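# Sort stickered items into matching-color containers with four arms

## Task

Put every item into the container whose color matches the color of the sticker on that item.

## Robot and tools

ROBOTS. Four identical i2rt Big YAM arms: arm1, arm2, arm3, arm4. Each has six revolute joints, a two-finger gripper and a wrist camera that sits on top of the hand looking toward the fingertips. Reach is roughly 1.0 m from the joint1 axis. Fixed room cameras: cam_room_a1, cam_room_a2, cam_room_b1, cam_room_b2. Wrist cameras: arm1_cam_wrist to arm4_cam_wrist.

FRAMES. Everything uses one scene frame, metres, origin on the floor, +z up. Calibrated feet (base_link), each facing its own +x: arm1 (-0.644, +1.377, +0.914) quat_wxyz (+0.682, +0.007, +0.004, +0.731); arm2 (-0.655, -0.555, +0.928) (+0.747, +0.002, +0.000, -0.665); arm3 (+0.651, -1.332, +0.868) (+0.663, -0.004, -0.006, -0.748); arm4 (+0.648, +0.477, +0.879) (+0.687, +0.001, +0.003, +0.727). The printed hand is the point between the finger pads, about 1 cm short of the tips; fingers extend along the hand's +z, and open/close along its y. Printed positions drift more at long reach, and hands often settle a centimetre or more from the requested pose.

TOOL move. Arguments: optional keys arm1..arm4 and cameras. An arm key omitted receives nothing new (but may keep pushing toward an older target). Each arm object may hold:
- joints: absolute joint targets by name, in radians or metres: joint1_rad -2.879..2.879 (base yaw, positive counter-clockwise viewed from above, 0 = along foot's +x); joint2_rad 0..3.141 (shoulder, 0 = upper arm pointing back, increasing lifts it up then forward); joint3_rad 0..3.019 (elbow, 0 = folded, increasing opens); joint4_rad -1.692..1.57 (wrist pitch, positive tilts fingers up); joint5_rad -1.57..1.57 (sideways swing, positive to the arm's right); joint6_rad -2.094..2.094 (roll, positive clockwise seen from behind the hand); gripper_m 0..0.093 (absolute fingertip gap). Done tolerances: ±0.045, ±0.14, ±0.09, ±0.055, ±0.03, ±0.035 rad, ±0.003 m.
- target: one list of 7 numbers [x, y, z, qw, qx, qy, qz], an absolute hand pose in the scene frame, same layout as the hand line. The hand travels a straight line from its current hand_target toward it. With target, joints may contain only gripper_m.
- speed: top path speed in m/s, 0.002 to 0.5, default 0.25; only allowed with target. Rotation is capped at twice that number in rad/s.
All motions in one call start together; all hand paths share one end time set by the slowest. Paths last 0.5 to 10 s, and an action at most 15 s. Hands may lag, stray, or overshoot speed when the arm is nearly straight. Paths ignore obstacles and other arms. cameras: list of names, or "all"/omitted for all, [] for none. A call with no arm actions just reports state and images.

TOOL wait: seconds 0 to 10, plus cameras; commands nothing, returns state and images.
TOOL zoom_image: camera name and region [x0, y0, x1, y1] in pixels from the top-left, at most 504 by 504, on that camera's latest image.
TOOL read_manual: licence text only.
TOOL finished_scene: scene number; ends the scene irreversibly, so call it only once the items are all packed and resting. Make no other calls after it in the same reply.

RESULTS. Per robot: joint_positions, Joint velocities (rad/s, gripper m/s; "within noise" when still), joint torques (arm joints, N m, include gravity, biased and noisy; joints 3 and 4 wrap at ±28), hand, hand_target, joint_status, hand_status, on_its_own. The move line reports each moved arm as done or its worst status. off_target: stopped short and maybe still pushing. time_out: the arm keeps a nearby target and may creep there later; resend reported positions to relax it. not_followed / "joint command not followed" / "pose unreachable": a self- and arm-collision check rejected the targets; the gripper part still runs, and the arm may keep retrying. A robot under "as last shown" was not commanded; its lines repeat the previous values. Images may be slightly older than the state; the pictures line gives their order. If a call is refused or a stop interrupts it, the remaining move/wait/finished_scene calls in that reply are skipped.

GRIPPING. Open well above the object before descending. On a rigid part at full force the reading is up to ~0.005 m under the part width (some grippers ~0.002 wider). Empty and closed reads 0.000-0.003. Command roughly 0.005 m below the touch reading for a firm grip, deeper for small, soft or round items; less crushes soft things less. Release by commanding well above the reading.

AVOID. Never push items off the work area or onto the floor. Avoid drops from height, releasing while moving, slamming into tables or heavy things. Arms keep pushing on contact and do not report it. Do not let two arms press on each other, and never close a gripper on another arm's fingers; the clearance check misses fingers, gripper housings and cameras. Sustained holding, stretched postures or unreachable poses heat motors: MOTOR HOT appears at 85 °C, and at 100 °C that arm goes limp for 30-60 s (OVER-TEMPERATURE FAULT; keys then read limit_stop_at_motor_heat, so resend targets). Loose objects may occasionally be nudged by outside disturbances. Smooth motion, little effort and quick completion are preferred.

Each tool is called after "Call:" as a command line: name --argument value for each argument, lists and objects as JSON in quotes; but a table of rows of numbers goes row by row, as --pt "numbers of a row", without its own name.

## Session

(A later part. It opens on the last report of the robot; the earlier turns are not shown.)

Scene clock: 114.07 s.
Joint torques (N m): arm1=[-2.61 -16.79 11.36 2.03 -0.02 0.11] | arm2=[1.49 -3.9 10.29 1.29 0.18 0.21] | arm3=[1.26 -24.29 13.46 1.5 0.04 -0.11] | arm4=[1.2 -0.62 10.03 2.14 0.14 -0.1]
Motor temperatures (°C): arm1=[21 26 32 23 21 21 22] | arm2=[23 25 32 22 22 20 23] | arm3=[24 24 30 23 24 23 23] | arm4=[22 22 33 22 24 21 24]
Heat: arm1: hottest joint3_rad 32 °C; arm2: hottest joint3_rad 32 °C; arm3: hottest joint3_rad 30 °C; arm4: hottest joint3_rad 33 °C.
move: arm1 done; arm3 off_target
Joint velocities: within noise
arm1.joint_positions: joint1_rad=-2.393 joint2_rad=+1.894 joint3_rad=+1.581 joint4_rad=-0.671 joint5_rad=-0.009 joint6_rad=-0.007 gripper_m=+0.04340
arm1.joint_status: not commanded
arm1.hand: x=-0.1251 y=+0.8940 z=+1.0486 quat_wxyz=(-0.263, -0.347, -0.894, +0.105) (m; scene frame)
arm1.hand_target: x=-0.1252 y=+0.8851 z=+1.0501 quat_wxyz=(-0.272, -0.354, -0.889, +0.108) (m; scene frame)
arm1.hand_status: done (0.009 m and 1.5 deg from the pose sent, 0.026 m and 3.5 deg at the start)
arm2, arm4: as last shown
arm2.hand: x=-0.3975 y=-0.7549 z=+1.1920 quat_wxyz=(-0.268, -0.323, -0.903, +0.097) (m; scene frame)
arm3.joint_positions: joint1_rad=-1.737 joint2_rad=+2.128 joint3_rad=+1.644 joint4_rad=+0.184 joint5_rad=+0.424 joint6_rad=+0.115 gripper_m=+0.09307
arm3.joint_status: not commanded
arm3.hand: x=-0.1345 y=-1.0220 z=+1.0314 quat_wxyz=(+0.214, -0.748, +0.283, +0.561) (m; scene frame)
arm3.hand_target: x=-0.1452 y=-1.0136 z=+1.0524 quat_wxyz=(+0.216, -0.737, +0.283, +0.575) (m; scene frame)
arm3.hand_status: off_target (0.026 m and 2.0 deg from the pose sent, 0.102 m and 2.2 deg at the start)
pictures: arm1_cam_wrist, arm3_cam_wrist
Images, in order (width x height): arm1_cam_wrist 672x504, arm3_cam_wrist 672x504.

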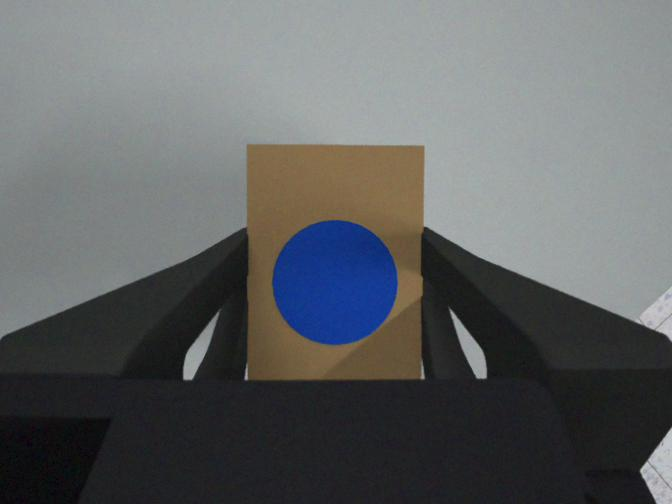

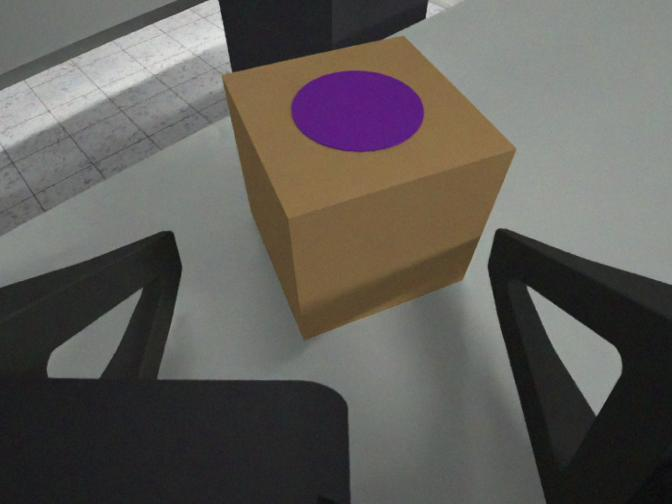

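Call:
move --arm1 '{"target": [-0.125, 0.885, 1.015, 0.2717, 0.3536, 0.8886, -0.1081], "speed": 0.12}' --arm3 '{"target": [-0.075, -1.075, 1.055, 0.1957, -0.7637, 0.2510, 0.5609], "speed": 0.2}' --cameras '["arm1_cam_wrist", "arm3_cam_wrist"]'

Scene clock: 149.27 s.
Joint torques (N m): arm1=[-2.67 -15.33 10.62 1.91 -0.04 0.11] | arm2=[1.49 -3.78 10.28 1.29 0.18 0.22] | arm3=[2.32 -22.36 8.05 2.39 0.02 -0.12] | arm4=[0.73 -0.26 10.07 2.28 0.14 -0.08]
Motor temperatures (°C): arm1=[21 25 34 23 21 21 22] | arm2=[23 25 31 22 22 20 23] | arm3=[24 24 34 23 24 23 23] | arm4=[22 22 33 22 24 21 24]
Heat: arm1: hottest joint3_rad 34 °C; arm2: hottest joint3_rad 31 °C; arm3: hottest joint3_rad 34 °C; arm4: hottest joint3_rad 33 °C.
move: arm1 off_target; arm3 done
Joint velocities: within noise
arm1.joint_positions: joint1_rad=-2.393 joint2_rad=+1.914 joint3_rad=+1.540 joint4_rad=-0.588 joint5_rad=-0.010 joint6_rad=-0.006 gripper_m=+0.04340
arm1.joint_status: not commanded
arm1.hand: x=-0.1228 y=+0.8915 z=+1.0261 quat_wxyz=(-0.273, -0.347, -0.891, +0.108) (m; scene frame)
arm1.hand_target: x=-0.1252 y=+0.8853 z=+1.0152 quat_wxyz=(-0.272, -0.354, -0.889, +0.108) (m; scene frame)
arm1.hand_status: off_target (0.013 m and 0.8 deg from the pose sent, 0.035 m and 1.5 deg at the start)
arm2, arm4: as last shown
arm3.joint_positions: joint1_rad=-1.710 joint2_rad=+1.928 joint3_rad=+1.382 joint4_rad=+0.218 joint5_rad=+0.390 joint6_rad=+0.101 gripper_m=+0.09307
arm3.joint_status: not commanded
arm3.hand: x=-0.0731 y=-1.0676 z=+1.0506 quat_wxyz=(+0.197, -0.766, +0.258, +0.555) (m; scene frame)
arm3.hand_target: x=-0.0749 y=-1.0749 z=+1.0549 quat_wxyz=(+0.196, -0.764, +0.251, +0.561) (m; scene frame)
arm3.hand_status: done (0.009 m and 1.1 deg from the pose sent, 0.083 m and 4.6 deg at the start)
pictures: arm1_cam_wrist, arm3_cam_wrist
Images, in order (width x height): arm1_cam_wrist 672x504, arm3_cam_wrist 672x504.

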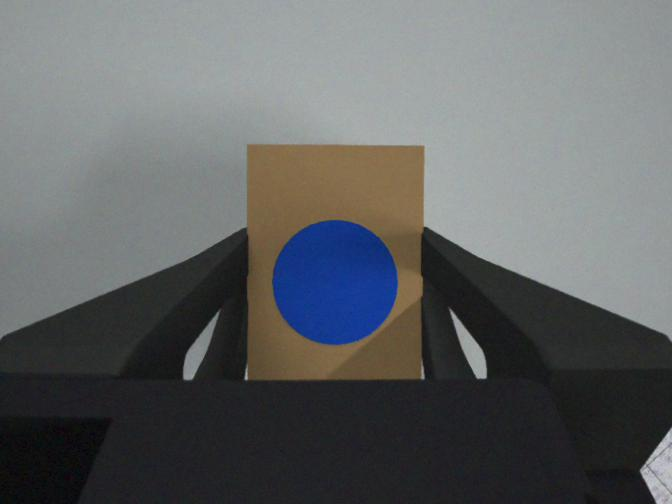

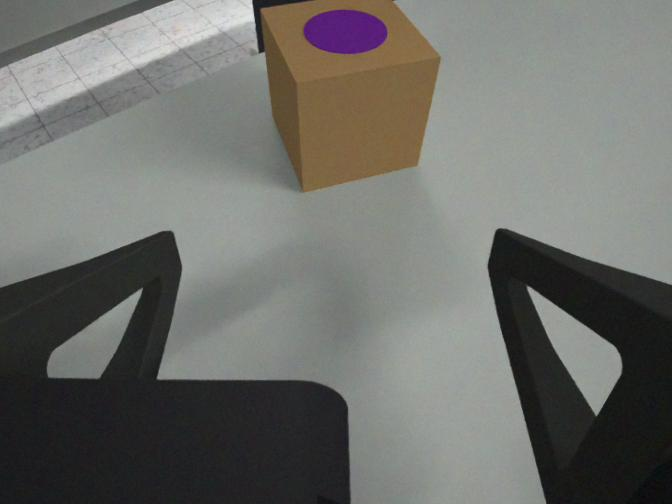

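Call:
move --arm1 '{"joints": {"gripper_m": 0.093}}' --arm3 '{"target": [-0.061, -1.042, 1.055, 0.1208, -0.7774, 0.1511, 0.5950], "speed": 0.25}' --cameras '["arm3_cam_wrist"]'

Call:
move --arm1 '{"target": [-0.18, 0.94, 1.11, 0.2717, 0.3536, 0.8886, -0.1081], "speed": 0.25}' --cameras '["arm1_cam_wrist", "arm3_cam_wrist"]'

Scene clock: 166.40 s.
Joint torques (N m): arm1=[-2.96 -16.03 10.59 1.78 -0.05 0.08] | arm2=[1.55 -3.84 10.33 1.26 0.18 0.21] | arm3=[1.61 -23.18 7.88 2.55 -0.07 -0.12] | arm4=[0.67 -0.44 9.94 2.26 0.16 -0.08]
Motor temperatures (°C): arm1=[21 26 34 23 21 21 22] | arm2=[23 25 31 22 22 20 23] | arm3=[24 25 32 23 24 23 23] | arm4=[22 22 34 22 24 21 24]
Heat: arm1: hottest joint3_rad 34 °C; arm2: hottest joint3_rad 31 °C; arm3: hottest joint3_rad 32 °C; arm4: hottest joint3_rad 34 °C.
move: arm1 done; arm3 off_target
Joint velocities: within noise
arm1.joint_positions: joint1_rad=-2.393 joint2_rad=+1.915 joint3_rad=+1.540 joint4_rad=-0.588 joint5_rad=-0.010 joint6_rad=-0.006 gripper_m=+0.09297
arm1.joint_status: all done
arm1.hand: x=-0.1228 y=+0.8916 z=+1.0251 quat_wxyz=(-0.272, -0.347, -0.891, +0.108) (m; scene frame)
arm1.hand_target: x=-0.1252 y=+0.8853 z=+1.0152 quat_wxyz=(-0.272, -0.354, -0.889, +0.108) (m; scene frame)
arm1.hand_status: not commanded
arm2, arm4: as last shown
arm3.joint_positions: joint1_rad=-1.832 joint2_rad=+1.921 joint3_rad=+1.322 joint4_rad=+0.312 joint5_rad=+0.018 joint6_rad=-0.009 gripper_m=+0.09306
arm3.joint_status: not commanded
arm3.hand: x=-0.0613 y=-1.0389 z=+1.0401 quat_wxyz=(+0.118, -0.787, +0.158, +0.584) (m; scene frame)
arm3.hand_target: x=-0.0610 y=-1.0421 z=+1.0550 quat_wxyz=(+0.121, -0.779, +0.151, +0.596) (m; scene frame)
arm3.hand_status: off_target (0.015 m and 1.8 deg from the pose sent, 0.029 m and 15.8 deg at the start)
pictures: arm3_cam_wrist
Images, in order (width x height): arm3_cam_wrist 672x504.

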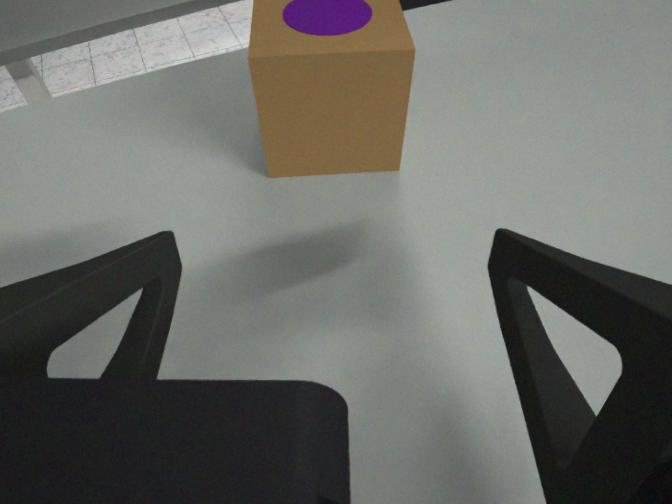

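Scene clock: 167.67 s.
Joint torques (N m): arm1=[-2.73 -12.86 11.38 0.98 0.05 0.11] | arm2=[1.55 -3.78 10.29 1.26 0.18 0.21] | arm3=[1.73 -23.18 7.9 2.61 -0.1 -0.12] | arm4=[0.97 -0.44 9.96 2.22 0.12 -0.04]
Motor temperatures (°C): arm1=[21 26 34 23 21 21 22] | arm2=[23 25 31 22 22 20 23] | arm3=[24 25 32 23 24 23 23] | arm4=[22 22 34 22 24 21 24]
Heat: arm1: hottest joint3_rad 34 °C; arm2: hottest joint3_rad 31 °C; arm3: hottest joint3_rad 32 °C; arm4: hottest joint3_rad 34 °C.
move: arm1 done
Joint velocities: within noise
arm1.joint_positions: joint1_rad=-2.393 joint2_rad=+1.647 joint3_rad=+1.411 joint4_rad=-0.706 joint5_rad=-0.010 joint6_rad=-0.006 gripper_m=+0.09297
arm1.joint_status: not commanded
arm1.hand: x=-0.1762 y=+0.9428 z=+1.1185 quat_wxyz=(-0.281, -0.346, -0.888, +0.112) (m; scene frame)
arm1.hand_target: x=-0.1800 y=+0.9401 z=+1.1102 quat_wxyz=(-0.272, -0.354, -0.888, +0.108) (m; scene frame)
arm1.hand_status: done (0.010 m and 1.5 deg from the pose sent, 0.113 m and 0.8 deg at the start)
arm2, arm3, arm4: as last shown
arm3.hand: x=-0.0613 y=-1.0389 z=+1.0402 quat_wxyz=(+0.118, -0.787, +0.158, +0.584) (m; scene frame)
arm3.hand_target: x=-0.0611 y=-1.0421 z=+1.0550 quat_wxyz=(+0.121, -0.779, +0.151, +0.596) (m; scene frame)
pictures: arm1_cam_wrist, arm3_cam_wrist
Images, in order (width x height): arm1_cam_wrist 672x504, arm3_cam_wrist 672x504.

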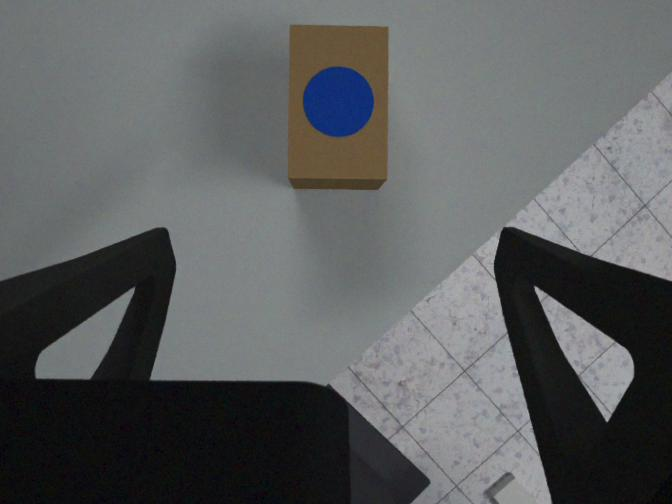

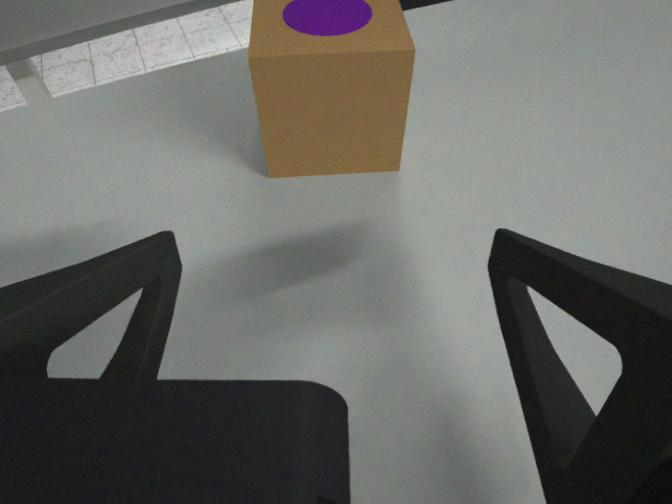

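Call:
move --arm1 '{"target": [-0.40, 1.13, 1.18, 0.2717, 0.3536, 0.8886, -0.1081], "speed": 0.4}' --arm3 '{"target": [-0.163, -0.997, 1.057, 0.1208, -0.7774, 0.1511, 0.5950], "speed": 0.2}' --arm4 '{"target": [0.0, 0.78, 1.075, 0.2231, -0.7379, 0.2807, 0.5664], "speed": 0.4}' --cameras '["arm3_cam_wrist", "arm4_cam_wrist"]'

Scene clock: 176.63 s.
Joint torques (N m): arm1=[-2.55 -0.26 11.81 0.94 -0.04 -0.02] | arm2=[1.61 -3.72 10.29 1.28 0.17 0.21] | arm3=[1.08 -24.06 13.7 1.54 -0.09 -0.13] | arm4=[1.49 -18.32 11.04 1.18 0.29 0.2]
Motor temperatures (°C): arm1=[21 26 34 23 21 21 22] | arm2=[23 25 31 22 22 20 23] | arm3=[24 26 31 23 24 23 23] | arm4=[22 22 34 22 24 21 24]
Heat: arm1: hottest joint3_rad 34 °C; arm2: hottest joint3_rad 31 °C; arm3: hottest joint3_rad 31 °C; arm4: hottest joint3_rad 34 °C.
move: arm1 done; arm3 off_target; arm4 off_target
Joint velocities: within noise
arm1.joint_positions: joint1_rad=-2.450 joint2_rad=+0.835 joint3_rad=+0.884 joint4_rad=-0.995 joint5_rad=-0.041 joint6_rad=-0.038 gripper_m=+0.09297
arm1.joint_status: not commanded
arm1.hand: x=-0.3972 y=+1.1317 z=+1.1842 quat_wxyz=(-0.281, -0.352, -0.886, +0.110) (m; scene frame)
arm1.hand_target: x=-0.4001 y=+1.1301 z=+1.1800 quat_wxyz=(-0.272, -0.354, -0.889, +0.108) (m; scene frame)
arm1.hand_status: done (0.005 m and 1.1 deg from the pose sent, 0.298 m and 1.5 deg at the start)
arm2: as last shown
arm3.joint_positions: joint1_rad=-1.832 joint2_rad=+2.135 joint3_rad=+1.688 joint4_rad=+0.159 joint5_rad=+0.013 joint6_rad=-0.011 gripper_m=+0.09306
arm3.joint_status: not commanded
arm3.hand: x=-0.1498 y=-1.0043 z=+1.0408 quat_wxyz=(+0.117, -0.788, +0.156, +0.584) (m; scene frame)
arm3.hand_target: x=-0.1614 y=-0.9978 z=+1.0571 quat_wxyz=(+0.121, -0.779, +0.151, +0.596) (m; scene frame)
arm3.hand_status: off_target (0.022 m and 1.9 deg from the pose sent, 0.111 m and 1.8 deg at the start)
arm4.joint_positions: joint1_rad=+1.165 joint2_rad=+1.801 joint3_rad=+1.133 joint4_rad=+0.358 joint5_rad=+0.378 joint6_rad=+0.074 gripper_m=+0.09310
arm4.joint_status: not commanded
arm4.hand: x=+0.0145 y=+0.7782 z=+1.0560 quat_wxyz=(-0.228, +0.751, -0.277, -0.554) (m; scene frame)
arm4.hand_target: x=+0.0011 y=+0.7795 z=+1.0752 quat_wxyz=(-0.224, +0.740, -0.282, -0.568) (m; scene frame)
arm4.hand_status: off_target (0.024 m and 2.2 deg from the pose sent, 0.395 m and 14.1 deg at the start)
pictures: arm3_cam_wrist, arm4_cam_wrist
Images, in order (width x height): arm3_cam_wrist 672x504, arm4_cam_wrist 672x504.

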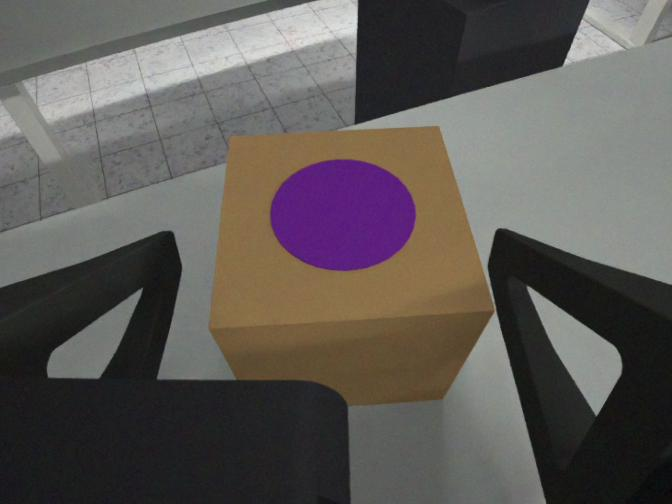

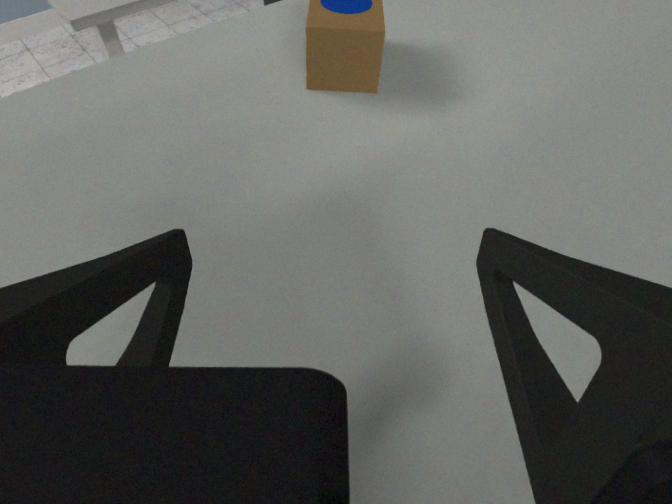

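Call:
move --arm3 '{"joints": {"gripper_m": 0.038}}' --arm4 '{"target": [-0.060, 0.841, 1.06, 0.2231, -0.7379, 0.2807, 0.5664], "speed": 0.25}' --cameras '["arm3_cam_wrist", "arm4_cam_wrist"]'

Call:
move --arm3 '{"target": [-0.145, -0.997, 1.14, 0.1208, -0.7774, 0.1511, 0.5950], "speed": 0.2}' --cameras '["arm3_cam_wrist", "arm4_cam_wrist"]'

Scene clock: 199.23 s.
Joint torques (N m): arm1=[-2.61 -0.73 11.66 0.94 -0.06 -0.08] | arm2=[1.44 -3.9 10.28 1.28 0.18 0.22] | arm3=[1.44 -23.94 13.7 1.59 -0.06 -0.11] | arm4=[1.08 -20.6 11.51 1.18 0.02 0.02]
Motor temperatures (°C): arm1=[21 25 35 23 21 21 22] | arm2=[23 25 31 22 22 20 23] | arm3=[24 27 33 23 24 23 23] | arm4=[22 22 35 22 24 21 24]
Heat: arm1: hottest joint3_rad 35 °C; arm2: hottest joint3_rad 31 °C; arm3: hottest joint3_rad 33 °C; arm4: hottest joint3_rad 35 °C.
move: arm3 off_target; arm4 off_target
Joint velocities: within noise
arm1, arm2: as last shown
arm1.joint_positions: joint1_rad=-2.450 joint2_rad=+0.835 joint3_rad=+0.884 joint4_rad=-0.995 joint5_rad=-0.042 joint6_rad=-0.038 gripper_m=+0.09297
arm1.hand_target: x=-0.4000 y=+1.1301 z=+1.1800 quat_wxyz=(-0.272, -0.354, -0.889, +0.108) (m; scene frame)
arm3.joint_positions: joint1_rad=-1.832 joint2_rad=+2.135 joint3_rad=+1.688 joint4_rad=+0.158 joint5_rad=+0.012 joint6_rad=-0.012 gripper_m=+0.05317
arm3.joint_status: gripper_m off_target (ended at +0.05319, target +0.03800)
arm3.hand: x=-0.1498 y=-1.0044 z=+1.0407 quat_wxyz=(+0.117, -0.788, +0.155, +0.584) (m; scene frame)
arm3.hand_target: x=-0.1614 y=-0.9978 z=+1.0571 quat_wxyz=(+0.121, -0.779, +0.151, +0.596) (m; scene frame)
arm3.hand_status: not commanded
arm4.joint_positions: joint1_rad=+1.108 joint2_rad=+1.979 joint3_rad=+1.385 joint4_rad=+0.300 joint5_rad=+0.329 joint6_rad=+0.075 gripper_m=+0.09310
arm4.joint_status: not commanded
arm4.hand: x=-0.0451 y=+0.8384 z=+1.0492 quat_wxyz=(-0.225, +0.745, -0.285, -0.559) (m; scene frame)
arm4.hand_target: x=-0.0589 y=+0.8405 z=+1.0601 quat_wxyz=(-0.224, +0.740, -0.282, -0.568) (m; scene frame)
arm4.hand_status: off_target (0.019 m and 1.2 deg from the pose sent, 0.098 m and 2.2 deg at the start)
pictures: arm3_cam_wrist, arm4_cam_wrist
Images, in order (width x height): arm3_cam_wrist 672x504, arm4_cam_wrist 672x504.

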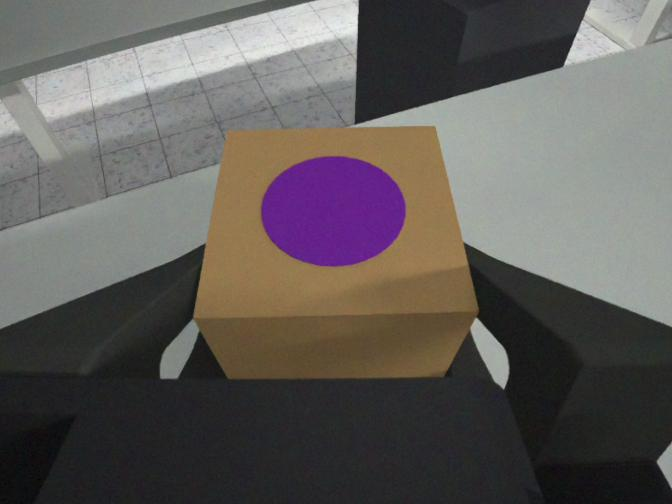

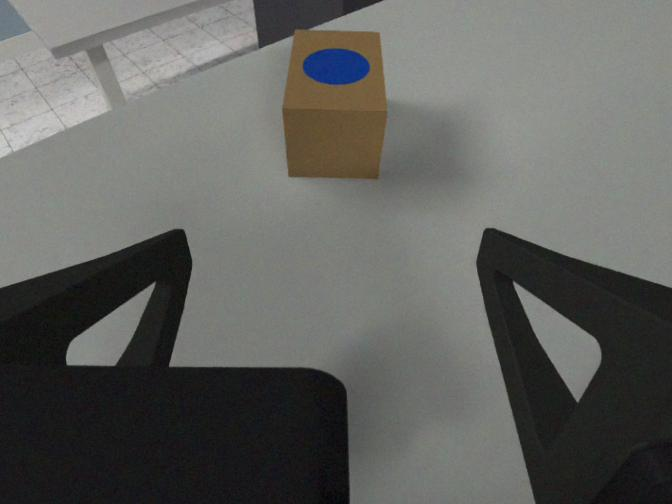

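Scene clock: 200.53 s.
Joint torques (N m): arm1=[-2.26 -0.32 11.7 0.99 -0.06 -0.09] | arm2=[1.44 -3.84 10.29 1.28 0.19 0.22] | arm3=[0.85 -25.52 14.04 1.73 -0.09 -0.13] | arm4=[1.38 -20.89 11.45 1.06 0.04 -0.01]
Motor temperatures (°C): arm1=[21 25 35 23 21 21 22] | arm2=[23 25 31 22 22 20 23] | arm3=[24 27 33 23 24 23 23] | arm4=[22 22 36 22 24 21 24]
Heat: arm1: hottest joint3_rad 35 °C; arm2: hottest joint3_rad 31 °C; arm3: hottest joint3_rad 33 °C; arm4: hottest joint3_rad 36 °C.
move: arm3 off_target
Joint velocities: within noise
arm1, arm2, arm4: as last shown
arm3.joint_positions: joint1_rad=-1.832 joint2_rad=+2.035 joint3_rad=+1.711 joint4_rad=+0.010 joint5_rad=+0.005 joint6_rad=-0.014 gripper_m=+0.05317
arm3.joint_status: not commanded
arm3.hand: x=-0.1376 y=-1.0098 z=+1.1022 quat_wxyz=(+0.112, -0.796, +0.154, +0.574) (m; scene frame)
arm3.hand_target: x=-0.1425 y=-0.9982 z=+1.1402 quat_wxyz=(+0.121, -0.779, +0.151, +0.596) (m; scene frame)
arm3.hand_status: off_target (0.041 m and 3.4 deg from the pose sent, 0.100 m and 1.9 deg at the start)
pictures: arm3_cam_wrist, arm4_cam_wrist
Images, in order (width x height): arm3_cam_wrist 672x504, arm4_cam_wrist 672x504.

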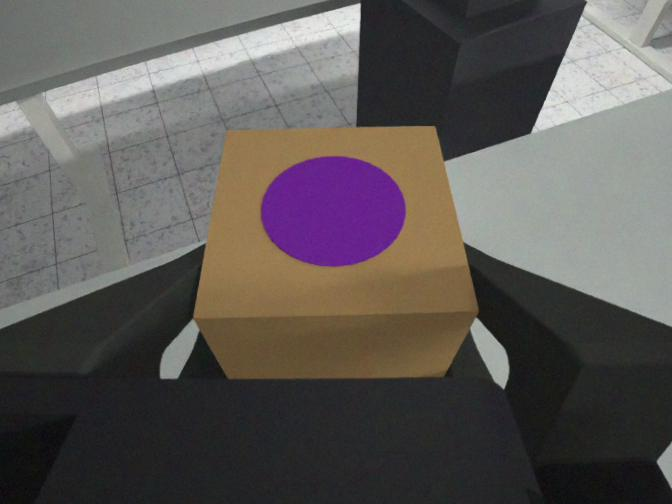

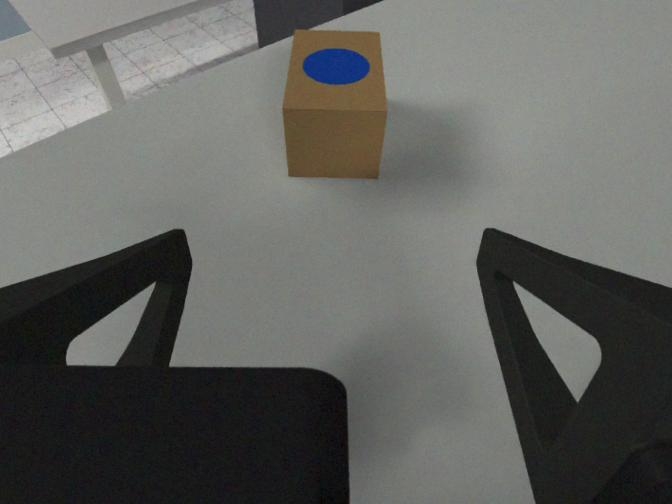

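Call:
move --arm3 '{"target": [0.1, -1.09, 1.14, 0.1208, -0.7774, 0.1511, 0.5950], "speed": 0.35}' --arm4 '{"target": [-0.146, 0.919, 1.06, 0.2231, -0.7379, 0.2807, 0.5664], "speed": 0.2}' --cameras '["arm3_cam_wrist", "arm4_cam_wrist"]'

Call:
move --arm3 '{"target": [0.36, -1.18, 1.16, 0.1208, -0.7774, 0.1511, 0.5950], "speed": 0.35}' --arm4 '{"joints": {"gripper_m": 0.028}}' --cameras '["arm3_cam_wrist", "arm4_cam_wrist"]'

Scene clock: 210.03 s.
Joint torques (N m): arm1=[-2.43 -0.32 11.73 0.9 -0.04 -0.05] | arm2=[1.44 -3.9 10.3 1.28 0.18 0.21] | arm3=[0.5 -12.86 9.07 2.62 -0.11 -0.14] | arm4=[0.62 -24.47 12.92 1.11 0.04 -0.11]
Motor temperatures (°C): arm1=[21 25 35 23 21 21 22] | arm2=[23 25 32 22 22 20 23] | arm3=[24 27 34 23 24 23 24] | arm4=[22 23 37 22 24 21 24]
Heat: arm1: hottest joint3_rad 35 °C; arm2: hottest joint3_rad 32 °C; arm3: hottest joint3_rad 34 °C; arm4: hottest joint3_rad 37 °C.
move: arm3 done; arm4 off_target
Joint velocities: within noise
arm1: as last shown
arm2.joint_positions: joint1_rad=+0.816 joint2_rad=+0.807 joint3_rad=+0.861 joint4_rad=-1.048 joint5_rad=+0.033 joint6_rad=+0.039 gripper_m=+0.09293
arm2.joint_status: not commanded
arm2.hand: x=-0.3975 y=-0.7549 z=+1.1920 quat_wxyz=(-0.268, -0.323, -0.903, +0.097) (m; scene frame)
arm2.hand_target: x=-0.4000 y=-0.7500 z=+1.1803 quat_wxyz=(-0.251, -0.327, -0.906, +0.091) (m; scene frame)
arm2.hand_status: not commanded
arm3.joint_positions: joint1_rad=-1.847 joint2_rad=+1.391 joint3_rad=+0.912 joint4_rad=+0.202 joint5_rad=-0.012 joint6_rad=-0.017 gripper_m=+0.05317
arm3.joint_status: not commanded
arm3.hand: x=+0.0980 y=-1.0979 z=+1.1347 quat_wxyz=(+0.114, -0.786, +0.151, +0.589) (m; scene frame)
arm3.hand_target: x=+0.1001 y=-1.0901 z=+1.1402 quat_wxyz=(+0.121, -0.779, +0.151, +0.596) (m; scene frame)
arm3.hand_status: done (0.010 m and 1.4 deg from the pose sent, 0.254 m and 3.4 deg at the start)
arm4.joint_positions: joint1_rad=+1.061 joint2_rad=+2.236 joint3_rad=+1.847 joint4_rad=+0.106 joint5_rad=+0.280 joint6_rad=+0.071 gripper_m=+0.09310
arm4.joint_status: not commanded
arm4.hand: x=-0.1340 y=+0.9131 z=+1.0555 quat_wxyz=(-0.220, +0.742, -0.288, -0.564) (m; scene frame)
arm4.hand_target: x=-0.1448 y=+0.9184 z=+1.0602 quat_wxyz=(-0.224, +0.740, -0.282, -0.569) (m; scene frame)
arm4.hand_status: off_target (0.014 m and 1.0 deg from the pose sent, 0.130 m and 1.2 deg at the start)
pictures: arm3_cam_wrist, arm4_cam_wrist
Images, in order (width x height): arm3_cam_wrist 672x504, arm4_cam_wrist 672x504.

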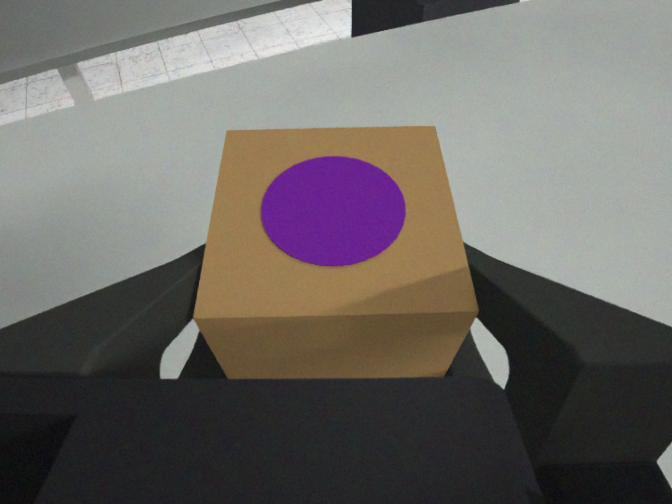

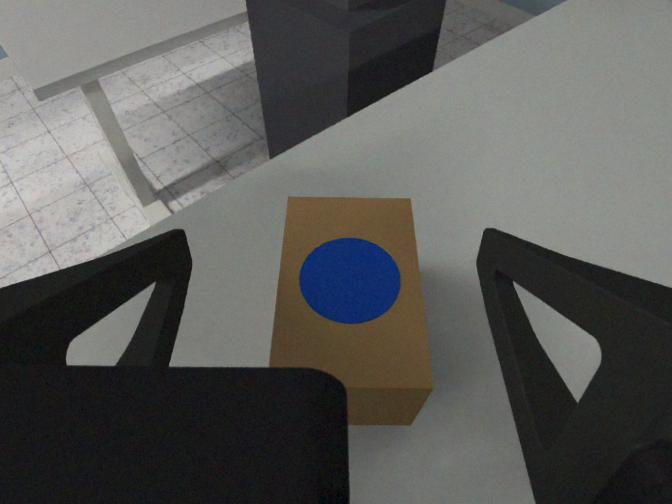

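Scene clock: 211.63 s.
Joint torques (N m): arm1=[-3.19 -1.26 11.63 0.88 -0.03 -0.13] | arm2=[1.55 -3.9 10.32 1.29 0.17 0.21] | arm3=[0.38 0.56 10 1.7 -0.13 -0.14] | arm4=[0.97 -24.23 11.86 1.05 0.09 -0.07]
Motor temperatures (°C): arm1=[21 25 35 23 21 21 22] | arm2=[23 25 32 22 22 20 23] | arm3=[24 27 34 23 24 23 24] | arm4=[22 23 37 22 24 21 24]
Heat: arm1: hottest joint3_rad 35 °C; arm2: hottest joint3_rad 32 °C; arm3: hottest joint3_rad 34 °C; arm4: hottest joint3_rad 37 °C.
move: arm3 done; arm4 done
Joint velocities: within noise
arm1, arm2: as last shown
arm3.joint_positions: joint1_rad=-1.983 joint2_rad=+0.422 joint3_rad=+0.450 joint4_rad=-0.281 joint5_rad=-0.143 joint6_rad=-0.051 gripper_m=+0.05317
arm3.joint_status: not commanded
arm3.hand: x=+0.3587 y=-1.1835 z=+1.1616 quat_wxyz=(+0.117, -0.778, +0.150, +0.599) (m; scene frame)
arm3.hand_target: x=+0.3601 y=-1.1801 z=+1.1600 quat_wxyz=(+0.121, -0.779, +0.151, +0.596) (m; scene frame)
arm3.hand_status: done (0.004 m and 0.7 deg from the pose sent, 0.276 m and 1.4 deg at the start)
arm4.joint_positions: joint1_rad=+1.061 joint2_rad=+2.237 joint3_rad=+1.861 joint4_rad=+0.105 joint5_rad=+0.279 joint6_rad=+0.068 gripper_m=+0.02811
arm4.joint_status: all done
arm4.hand: x=-0.1367 y=+0.9142 z=+1.0625 quat_wxyz=(-0.221, +0.739, -0.286, -0.568) (m; scene frame)
arm4.hand_target: x=-0.1448 y=+0.9184 z=+1.0600 quat_wxyz=(-0.224, +0.740, -0.282, -0.568) (m; scene frame)
arm4.hand_status: not commanded
pictures: arm3_cam_wrist, arm4_cam_wrist
Images, in order (width x height): arm3_cam_wrist 672x504, arm4_cam_wrist 672x504.

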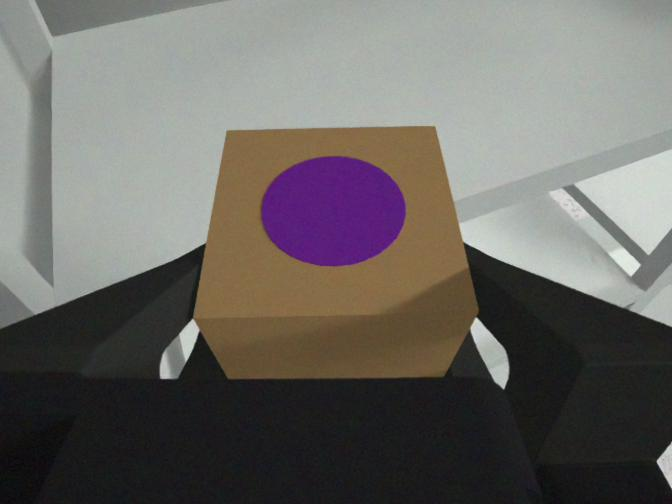

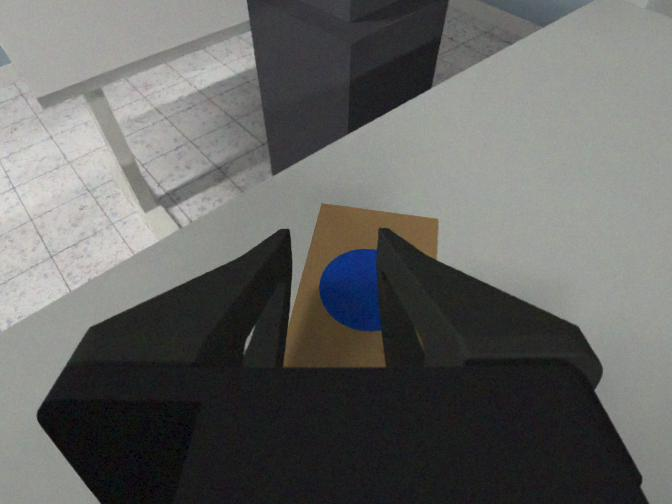

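Call:
move --arm3 '{"joints": {"joint1_rad": -0.3, "joint2_rad": 0.45, "joint3_rad": 0.6, "joint4_rad": -0.6, "joint5_rad": 0, "joint6_rad": 0}}' --arm4 '{"target": [-0.09, 0.872, 1.10, 0.2231, -0.7379, 0.2807, 0.5664], "joints": {"gripper_m": 0.093}, "speed": 0.3}' --cameras '["arm4_cam_wrist"]'

Scene clock: 220.17 s.
Joint torques (N m): arm1=[-2.96 -0.91 11.85 0.81 -0.08 -0.07] | arm2=[1.49 -3.78 10.29 1.29 0.18 0.22] | arm3=[1.96 0.21 14.37 1.62 0.08 0.01] | arm4=[1.14 -23.82 9.01 2.1 0.27 0]
Motor temperatures (°C): arm1=[21 25 35 23 21 21 22] | arm2=[23 25 32 22 22 20 23] | arm3=[24 27 33 23 24 23 24] | arm4=[22 23 36 22 24 21 24]
Heat: arm1: hottest joint3_rad 35 °C; arm2: hottest joint3_rad 32 °C; arm3: hottest joint3_rad 33 °C; arm4: hottest joint3_rad 36 °C.
move: arm3 done; arm4 done
Joint velocities: within noise
arm1, arm2: as last shown
arm3.joint_positions: joint1_rad=-0.310 joint2_rad=+0.452 joint3_rad=+0.547 joint4_rad=-0.597 joint5_rad=-0.001 joint6_rad=-0.007 gripper_m=+0.05313
arm3.joint_status: all done
arm3.hand: x=+0.5216 y=-1.6081 z=+1.1451 quat_wxyz=(-0.279, -0.721, -0.464, +0.432) (m; scene frame)
arm3.hand_target: x=+0.5229 y=-1.6115 z=+1.1767 quat_wxyz=(-0.294, -0.709, -0.457, +0.449) (m; scene frame)
arm3.hand_status: not commanded
arm4.joint_positions: joint1_rad=+1.084 joint2_rad=+2.044 joint3_rad=+1.625 joint4_rad=+0.128 joint5_rad=+0.299 joint6_rad=+0.068 gripper_m=+0.09290
arm4.joint_status: all done
arm4.hand: x=-0.0878 y=+0.8727 z=+1.0932 quat_wxyz=(-0.222, +0.746, -0.283, -0.561) (m; scene frame)
arm4.hand_target: x=-0.0899 y=+0.8720 z=+1.1001 quat_wxyz=(-0.224, +0.740, -0.282, -0.568) (m; scene frame)
arm4.hand_status: done (0.007 m and 1.1 deg from the pose sent, 0.073 m and 0.6 deg at the start)
pictures: arm4_cam_wrist
Images, in order (width x height): arm4_cam_wrist 672x504.

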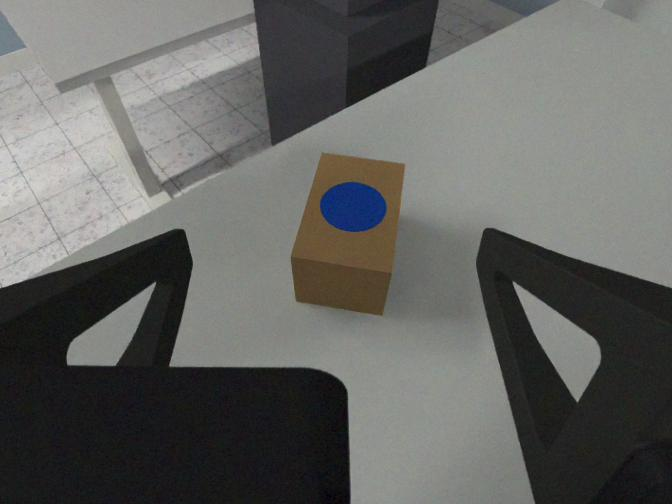

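Call:
move --arm3 '{"joints": {"joint1_rad": 1.78, "joint2_rad": 1.8, "joint3_rad": 1.5, "joint4_rad": -1.41, "joint5_rad": 0, "joint6_rad": 0}}' --arm4 '{"target": [-0.076, 0.836, 1.045, 0.2697, -0.7113, 0.3515, 0.5458], "speed": 0.3}' --cameras '["arm3_cam_wrist", "arm4_cam_wrist"]'

Scene clock: 231.97 s.
Joint torques (N m): arm1=[-2.49 -0.79 11.66 0.87 -0.11 -0.05] | arm2=[1.44 -3.78 10.29 1.28 0.17 0.21] | arm3=[0.97 -20.54 11.37 -0.87 0.11 0] | arm4=[0.79 -21.54 8.83 2.13 0.33 0.19]
Motor temperatures (°C): arm1=[21 25 36 23 21 21 22] | arm2=[23 24 32 22 22 20 23] | arm3=[24 26 33 23 24 23 24] | arm4=[22 24 36 22 24 21 24]
Heat: arm1: hottest joint3_rad 36 °C; arm2: hottest joint3_rad 32 °C; arm3: hottest joint3_rad 33 °C; arm4: hottest joint3_rad 36 °C.
move: arm3 done; arm4 off_target
Joint velocities: within noise
arm1, arm2: as last shown
arm3.joint_positions: joint1_rad=+1.784 joint2_rad=+1.819 joint3_rad=+1.456 joint4_rad=-1.400 joint5_rad=-0.002 joint6_rad=-0.005 gripper_m=+0.05309
arm3.joint_status: all done
arm3.hand: x=+1.1391 y=-1.2850 z=+0.9693 quat_wxyz=(+0.096, +0.048, -0.994, +0.010) (m; scene frame)
arm3.hand_target: x=+1.1534 y=-1.2857 z=+0.9929 quat_wxyz=(+0.069, +0.044, -0.997, +0.010) (m; scene frame)
arm3.hand_status: not commanded
arm4.joint_positions: joint1_rad=+1.174 joint2_rad=+2.050 joint3_rad=+1.525 joint4_rad=+0.216 joint5_rad=+0.549 joint6_rad=+0.146 gripper_m=+0.09290
arm4.joint_status: not commanded
arm4.hand: x=-0.0743 y=+0.8310 z=+1.0572 quat_wxyz=(-0.271, +0.715, -0.344, -0.545) (m; scene frame)
arm4.hand_target: x=-0.0756 y=+0.8359 z=+1.0450 quat_wxyz=(-0.270, +0.711, -0.351, -0.546) (m; scene frame)
arm4.hand_status: off_target (0.013 m and 1.0 deg from the pose sent, 0.062 m and 10.5 deg at the start)
pictures: arm3_cam_wrist, arm4_cam_wrist
Images, in order (width x height): arm3_cam_wrist 672x504, arm4_cam_wrist 672x504.

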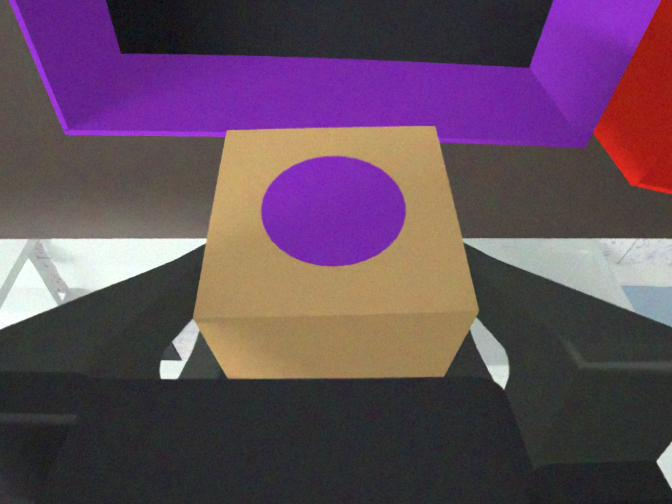

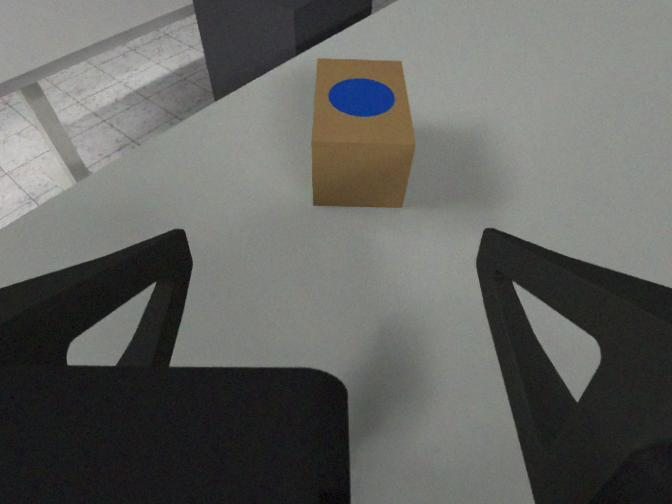

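Call:
move --arm3 '{"target": [1.19, -1.281, 0.82, -0.1131, -0.0468, 0.9925, -0.0053], "speed": 0.3}' --arm4 '{"target": [-0.143, 0.926, 1.022, 0.2697, -0.7113, 0.3515, 0.5458], "speed": 0.2}' --cameras '["arm3_cam_wrist", "arm4_cam_wrist"]'

Scene clock: 245.73 s.
Joint torques (N m): arm1=[-2.2 -1.14 11.59 0.88 -0.07 -0.09] | arm2=[1.55 -3.84 10.3 1.26 0.17 0.22] | arm3=[0.79 -23.36 9.51 -0.47 -0.07 -0.07] | arm4=[1.26 -25.05 12.59 1.07 0.07 -0.07]
Motor temperatures (°C): arm1=[21 24 36 23 21 21 22] | arm2=[23 24 32 22 22 20 23] | arm3=[24 26 32 23 24 23 24] | arm4=[22 25 36 22 24 21 24]
Heat: arm1: hottest joint3_rad 36 °C; arm2: hottest joint3_rad 32 °C; arm3: hottest joint3_rad 32 °C; arm4: hottest joint3_rad 36 °C.
move: arm3 off_target; arm4 off_target
Joint velocities: within noise
arm1, arm2: as last shown
arm3.joint_positions: joint1_rad=+1.784 joint2_rad=+2.158 joint3_rad=+1.492 joint4_rad=-1.194 joint5_rad=-0.010 joint6_rad=-0.005 gripper_m=+0.05309
arm3.joint_status: not commanded
arm3.hand: x=+1.1665 y=-1.2834 z=+0.8020 quat_wxyz=(+0.144, +0.046, -0.988, +0.008) (m; scene frame)
arm3.hand_target: x=+1.1892 y=-1.2811 z=+0.8206 quat_wxyz=(+0.113, +0.047, -0.992, +0.005) (m; scene frame)
arm3.hand_status: off_target (0.030 m and 3.6 deg from the pose sent, 0.158 m and 2.0 deg at the start)
arm4.joint_positions: joint1_rad=+1.082 joint2_rad=+2.308 joint3_rad=+1.886 joint4_rad=+0.115 joint5_rad=+0.477 joint6_rad=+0.144 gripper_m=+0.09290
arm4.joint_status: not commanded
arm4.hand: x=-0.1289 y=+0.9248 z=+1.0210 quat_wxyz=(-0.269, +0.711, -0.358, -0.542) (m; scene frame)
arm4.hand_target: x=-0.1419 y=+0.9252 z=+1.0222 quat_wxyz=(-0.270, +0.711, -0.351, -0.546) (m; scene frame)
arm4.hand_status: off_target (0.014 m and 0.9 deg from the pose sent, 0.123 m and 1.0 deg at the start)
pictures: arm3_cam_wrist, arm4_cam_wrist
Images, in order (width x height): arm3_cam_wrist 672x504, arm4_cam_wrist 672x504.

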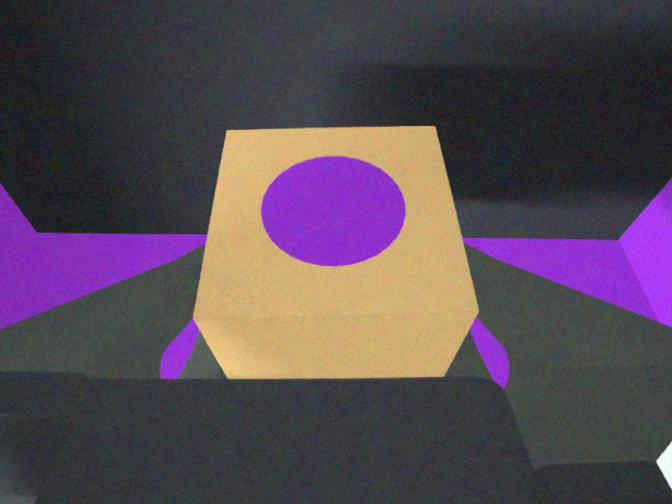

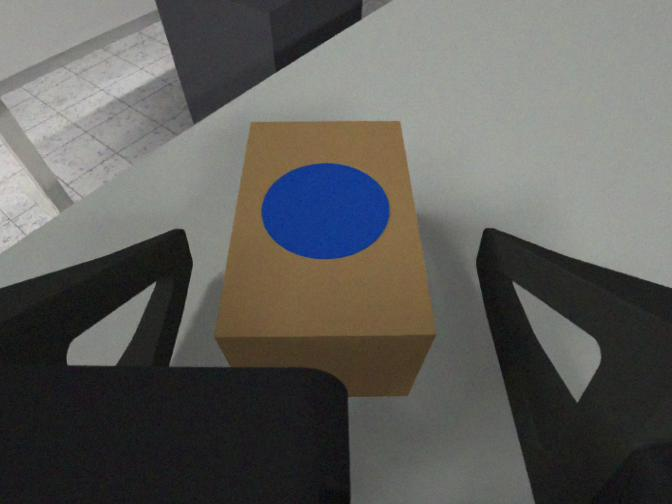

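Call:
move --arm3 '{"target": [1.195, -1.281, 0.745, -0.1131, -0.0468, 0.9925, -0.0053], "speed": 0.12}' --arm4 '{"joints": {"gripper_m": 0.027}}' --cameras '["arm3_cam_wrist", "arm4_cam_wrist"]'

Call:
move --arm3 '{"joints": {"gripper_m": 0.093}}' --arm4 '{"target": [-0.13, 0.915, 1.13, 0.2697, -0.7113, 0.3515, 0.5458], "speed": 0.25}' --cameras '["arm3_cam_wrist", "arm4_cam_wrist"]'

Scene clock: 253.87 s.
Joint torques (N m): arm1=[-3.14 -0.91 11.63 0.77 -0.07 -0.06] | arm2=[1.55 -3.78 10.33 1.29 0.18 0.23] | arm3=[0.97 -17.55 8.54 -0.1 -0.08 -0.04] | arm4=[1.38 -25 12.62 1.03 0.11 -0.04]
Motor temperatures (°C): arm1=[21 24 36 23 21 21 22] | arm2=[23 24 32 22 22 20 23] | arm3=[24 27 32 23 24 23 24] | arm4=[22 26 38 22 24 21 24]
Heat: arm1: hottest joint3_rad 36 °C; arm2: hottest joint3_rad 32 °C; arm3: hottest joint3_rad 32 °C; arm4: hottest joint3_rad 38 °C.
move: arm3 off_target; arm4 off_target
Joint velocities: within noise
arm1.joint_positions: joint1_rad=-2.450 joint2_rad=+0.835 joint3_rad=+0.884 joint4_rad=-0.995 joint5_rad=-0.042 joint6_rad=-0.038 gripper_m=+0.09297
arm1.joint_status: not commanded
arm1.hand: x=-0.3972 y=+1.1317 z=+1.1842 quat_wxyz=(-0.281, -0.352, -0.886, +0.110) (m; scene frame)
arm1.hand_target: x=-0.4000 y=+1.1301 z=+1.1800 quat_wxyz=(-0.272, -0.354, -0.889, +0.108) (m; scene frame)
arm1.hand_status: not commanded
arm2: as last shown
arm3.joint_positions: joint1_rad=+1.784 joint2_rad=+2.221 joint3_rad=+1.507 joint4_rad=-1.072 joint5_rad=-0.011 joint6_rad=-0.005 gripper_m=+0.05309
arm3.joint_status: not commanded
arm3.hand: x=+1.1897 y=-1.2817 z=+0.7659 quat_wxyz=(+0.107, +0.047, -0.993, +0.006) (m; scene frame)
arm3.hand_target: x=+1.1941 y=-1.2811 z=+0.7455 quat_wxyz=(+0.113, +0.047, -0.992, +0.005) (m; scene frame)
arm3.hand_status: off_target (0.022 m and 0.7 deg from the pose sent, 0.064 m and 3.6 deg at the start)
arm4.joint_positions: joint1_rad=+1.082 joint2_rad=+2.308 joint3_rad=+1.886 joint4_rad=+0.115 joint5_rad=+0.476 joint6_rad=+0.144 gripper_m=+0.04400
arm4.joint_status: gripper_m off_target (ended at +0.04403, target +0.02700)
arm4.hand: x=-0.1290 y=+0.9247 z=+1.0209 quat_wxyz=(-0.268, +0.711, -0.358, -0.542) (m; scene frame)
arm4.hand_target: x=-0.1419 y=+0.9252 z=+1.0222 quat_wxyz=(-0.270, +0.711, -0.351, -0.546) (m; scene frame)
arm4.hand_status: not commanded
pictures: arm3_cam_wrist, arm4_cam_wrist
Images, in order (width x height): arm3_cam_wrist 672x504, arm4_cam_wrist 672x504.

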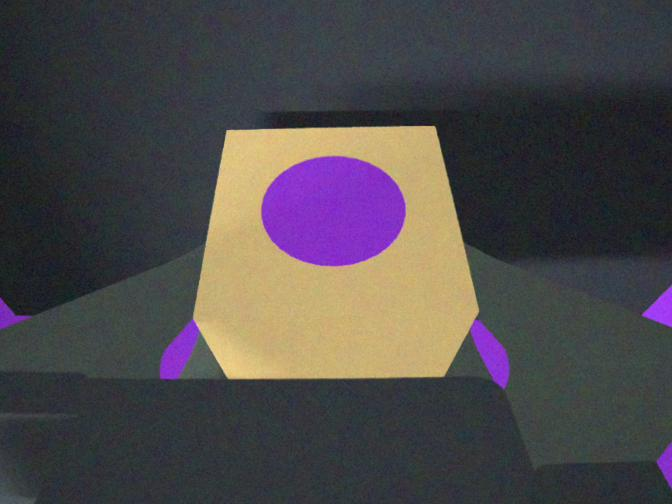

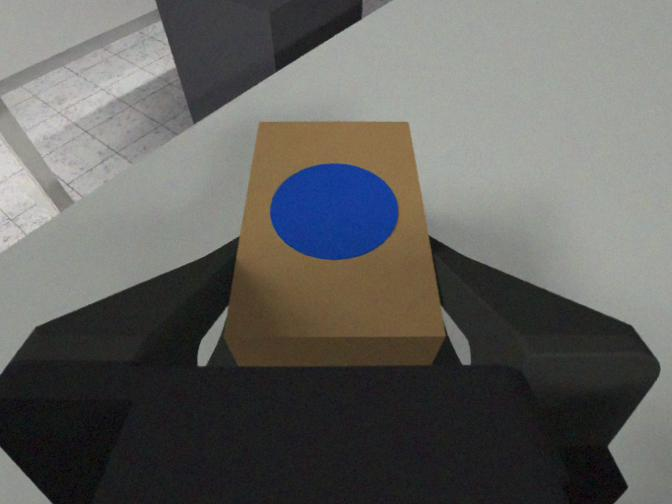

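Scene clock: 255.20 s.
Joint torques (N m): arm1=[-2.73 -0.73 11.69 0.92 -0.06 -0.06] | arm2=[1.55 -3.84 10.3 1.28 0.17 0.21] | arm3=[0.97 -17.49 8.53 -0.12 -0.06 -0.04] | arm4=[1.67 -27.11 12.67 1.28 0.32 -0.04]
Motor temperatures (°C): arm1=[21 24 36 23 21 21 22] | arm2=[23 24 32 22 22 20 23] | arm3=[24 27 32 23 24 23 24] | arm4=[22 27 39 22 24 21 25]
Heat: arm1: hottest joint3_rad 36 °C; arm2: hottest joint3_rad 32 °C; arm3: hottest joint3_rad 32 °C; arm4: hottest joint3_rad 39 °C.
move: arm3 done; arm4 off_target
Joint velocities: within noise
arm1, arm2: as last shown
arm3.joint_positions: joint1_rad=+1.784 joint2_rad=+2.221 joint3_rad=+1.507 joint4_rad=-1.072 joint5_rad=-0.011 joint6_rad=-0.004 gripper_m=+0.09296
arm3.joint_status: all done
arm3.hand: x=+1.1897 y=-1.2817 z=+0.7659 quat_wxyz=(+0.107, +0.047, -0.993, +0.006) (m; scene frame)
arm3.hand_target: x=+1.1941 y=-1.2811 z=+0.7455 quat_wxyz=(+0.113, +0.047, -0.992, +0.005) (m; scene frame)
arm3.hand_status: not commanded
arm4.joint_positions: joint1_rad=+1.088 joint2_rad=+2.193 joint3_rad=+1.917 joint4_rad=-0.064 joint5_rad=+0.477 joint6_rad=+0.144 gripper_m=+0.04400
arm4.joint_status: not commanded
arm4.hand: x=-0.1196 y=+0.9159 z=+1.0993 quat_wxyz=(-0.268, +0.722, -0.356, -0.529) (m; scene frame)
arm4.hand_target: x=-0.1283 y=+0.9141 z=+1.1301 quat_wxyz=(-0.270, +0.711, -0.352, -0.546) (m; scene frame)
arm4.hand_status: off_target (0.032 m and 2.4 deg from the pose sent, 0.110 m and 0.9 deg at the start)
pictures: arm3_cam_wrist, arm4_cam_wrist
Images, in order (width x height): arm3_cam_wrist 672x504, arm4_cam_wrist 672x504.

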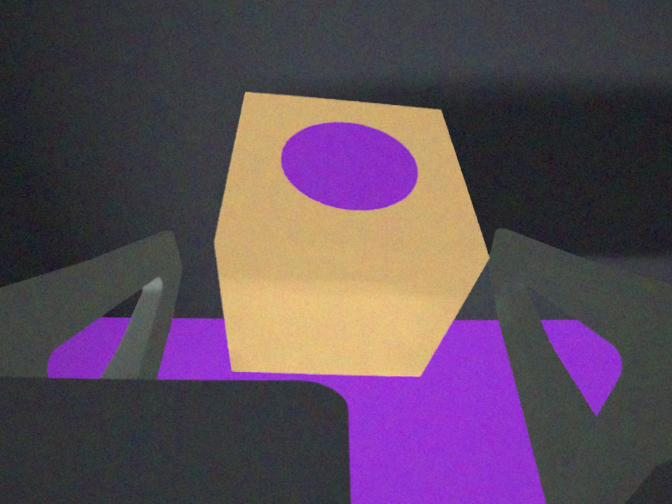

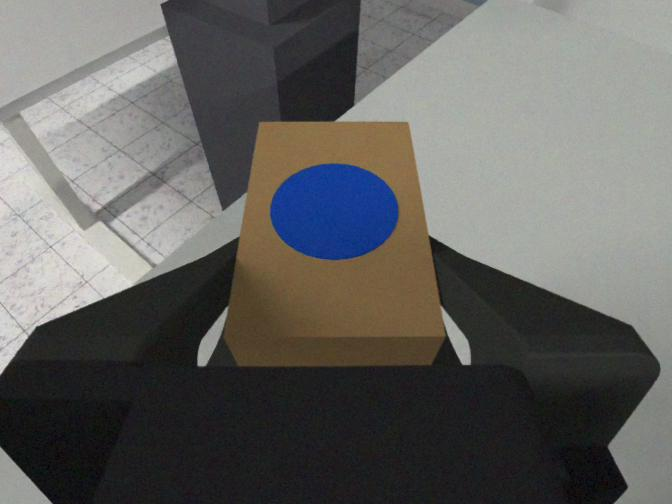

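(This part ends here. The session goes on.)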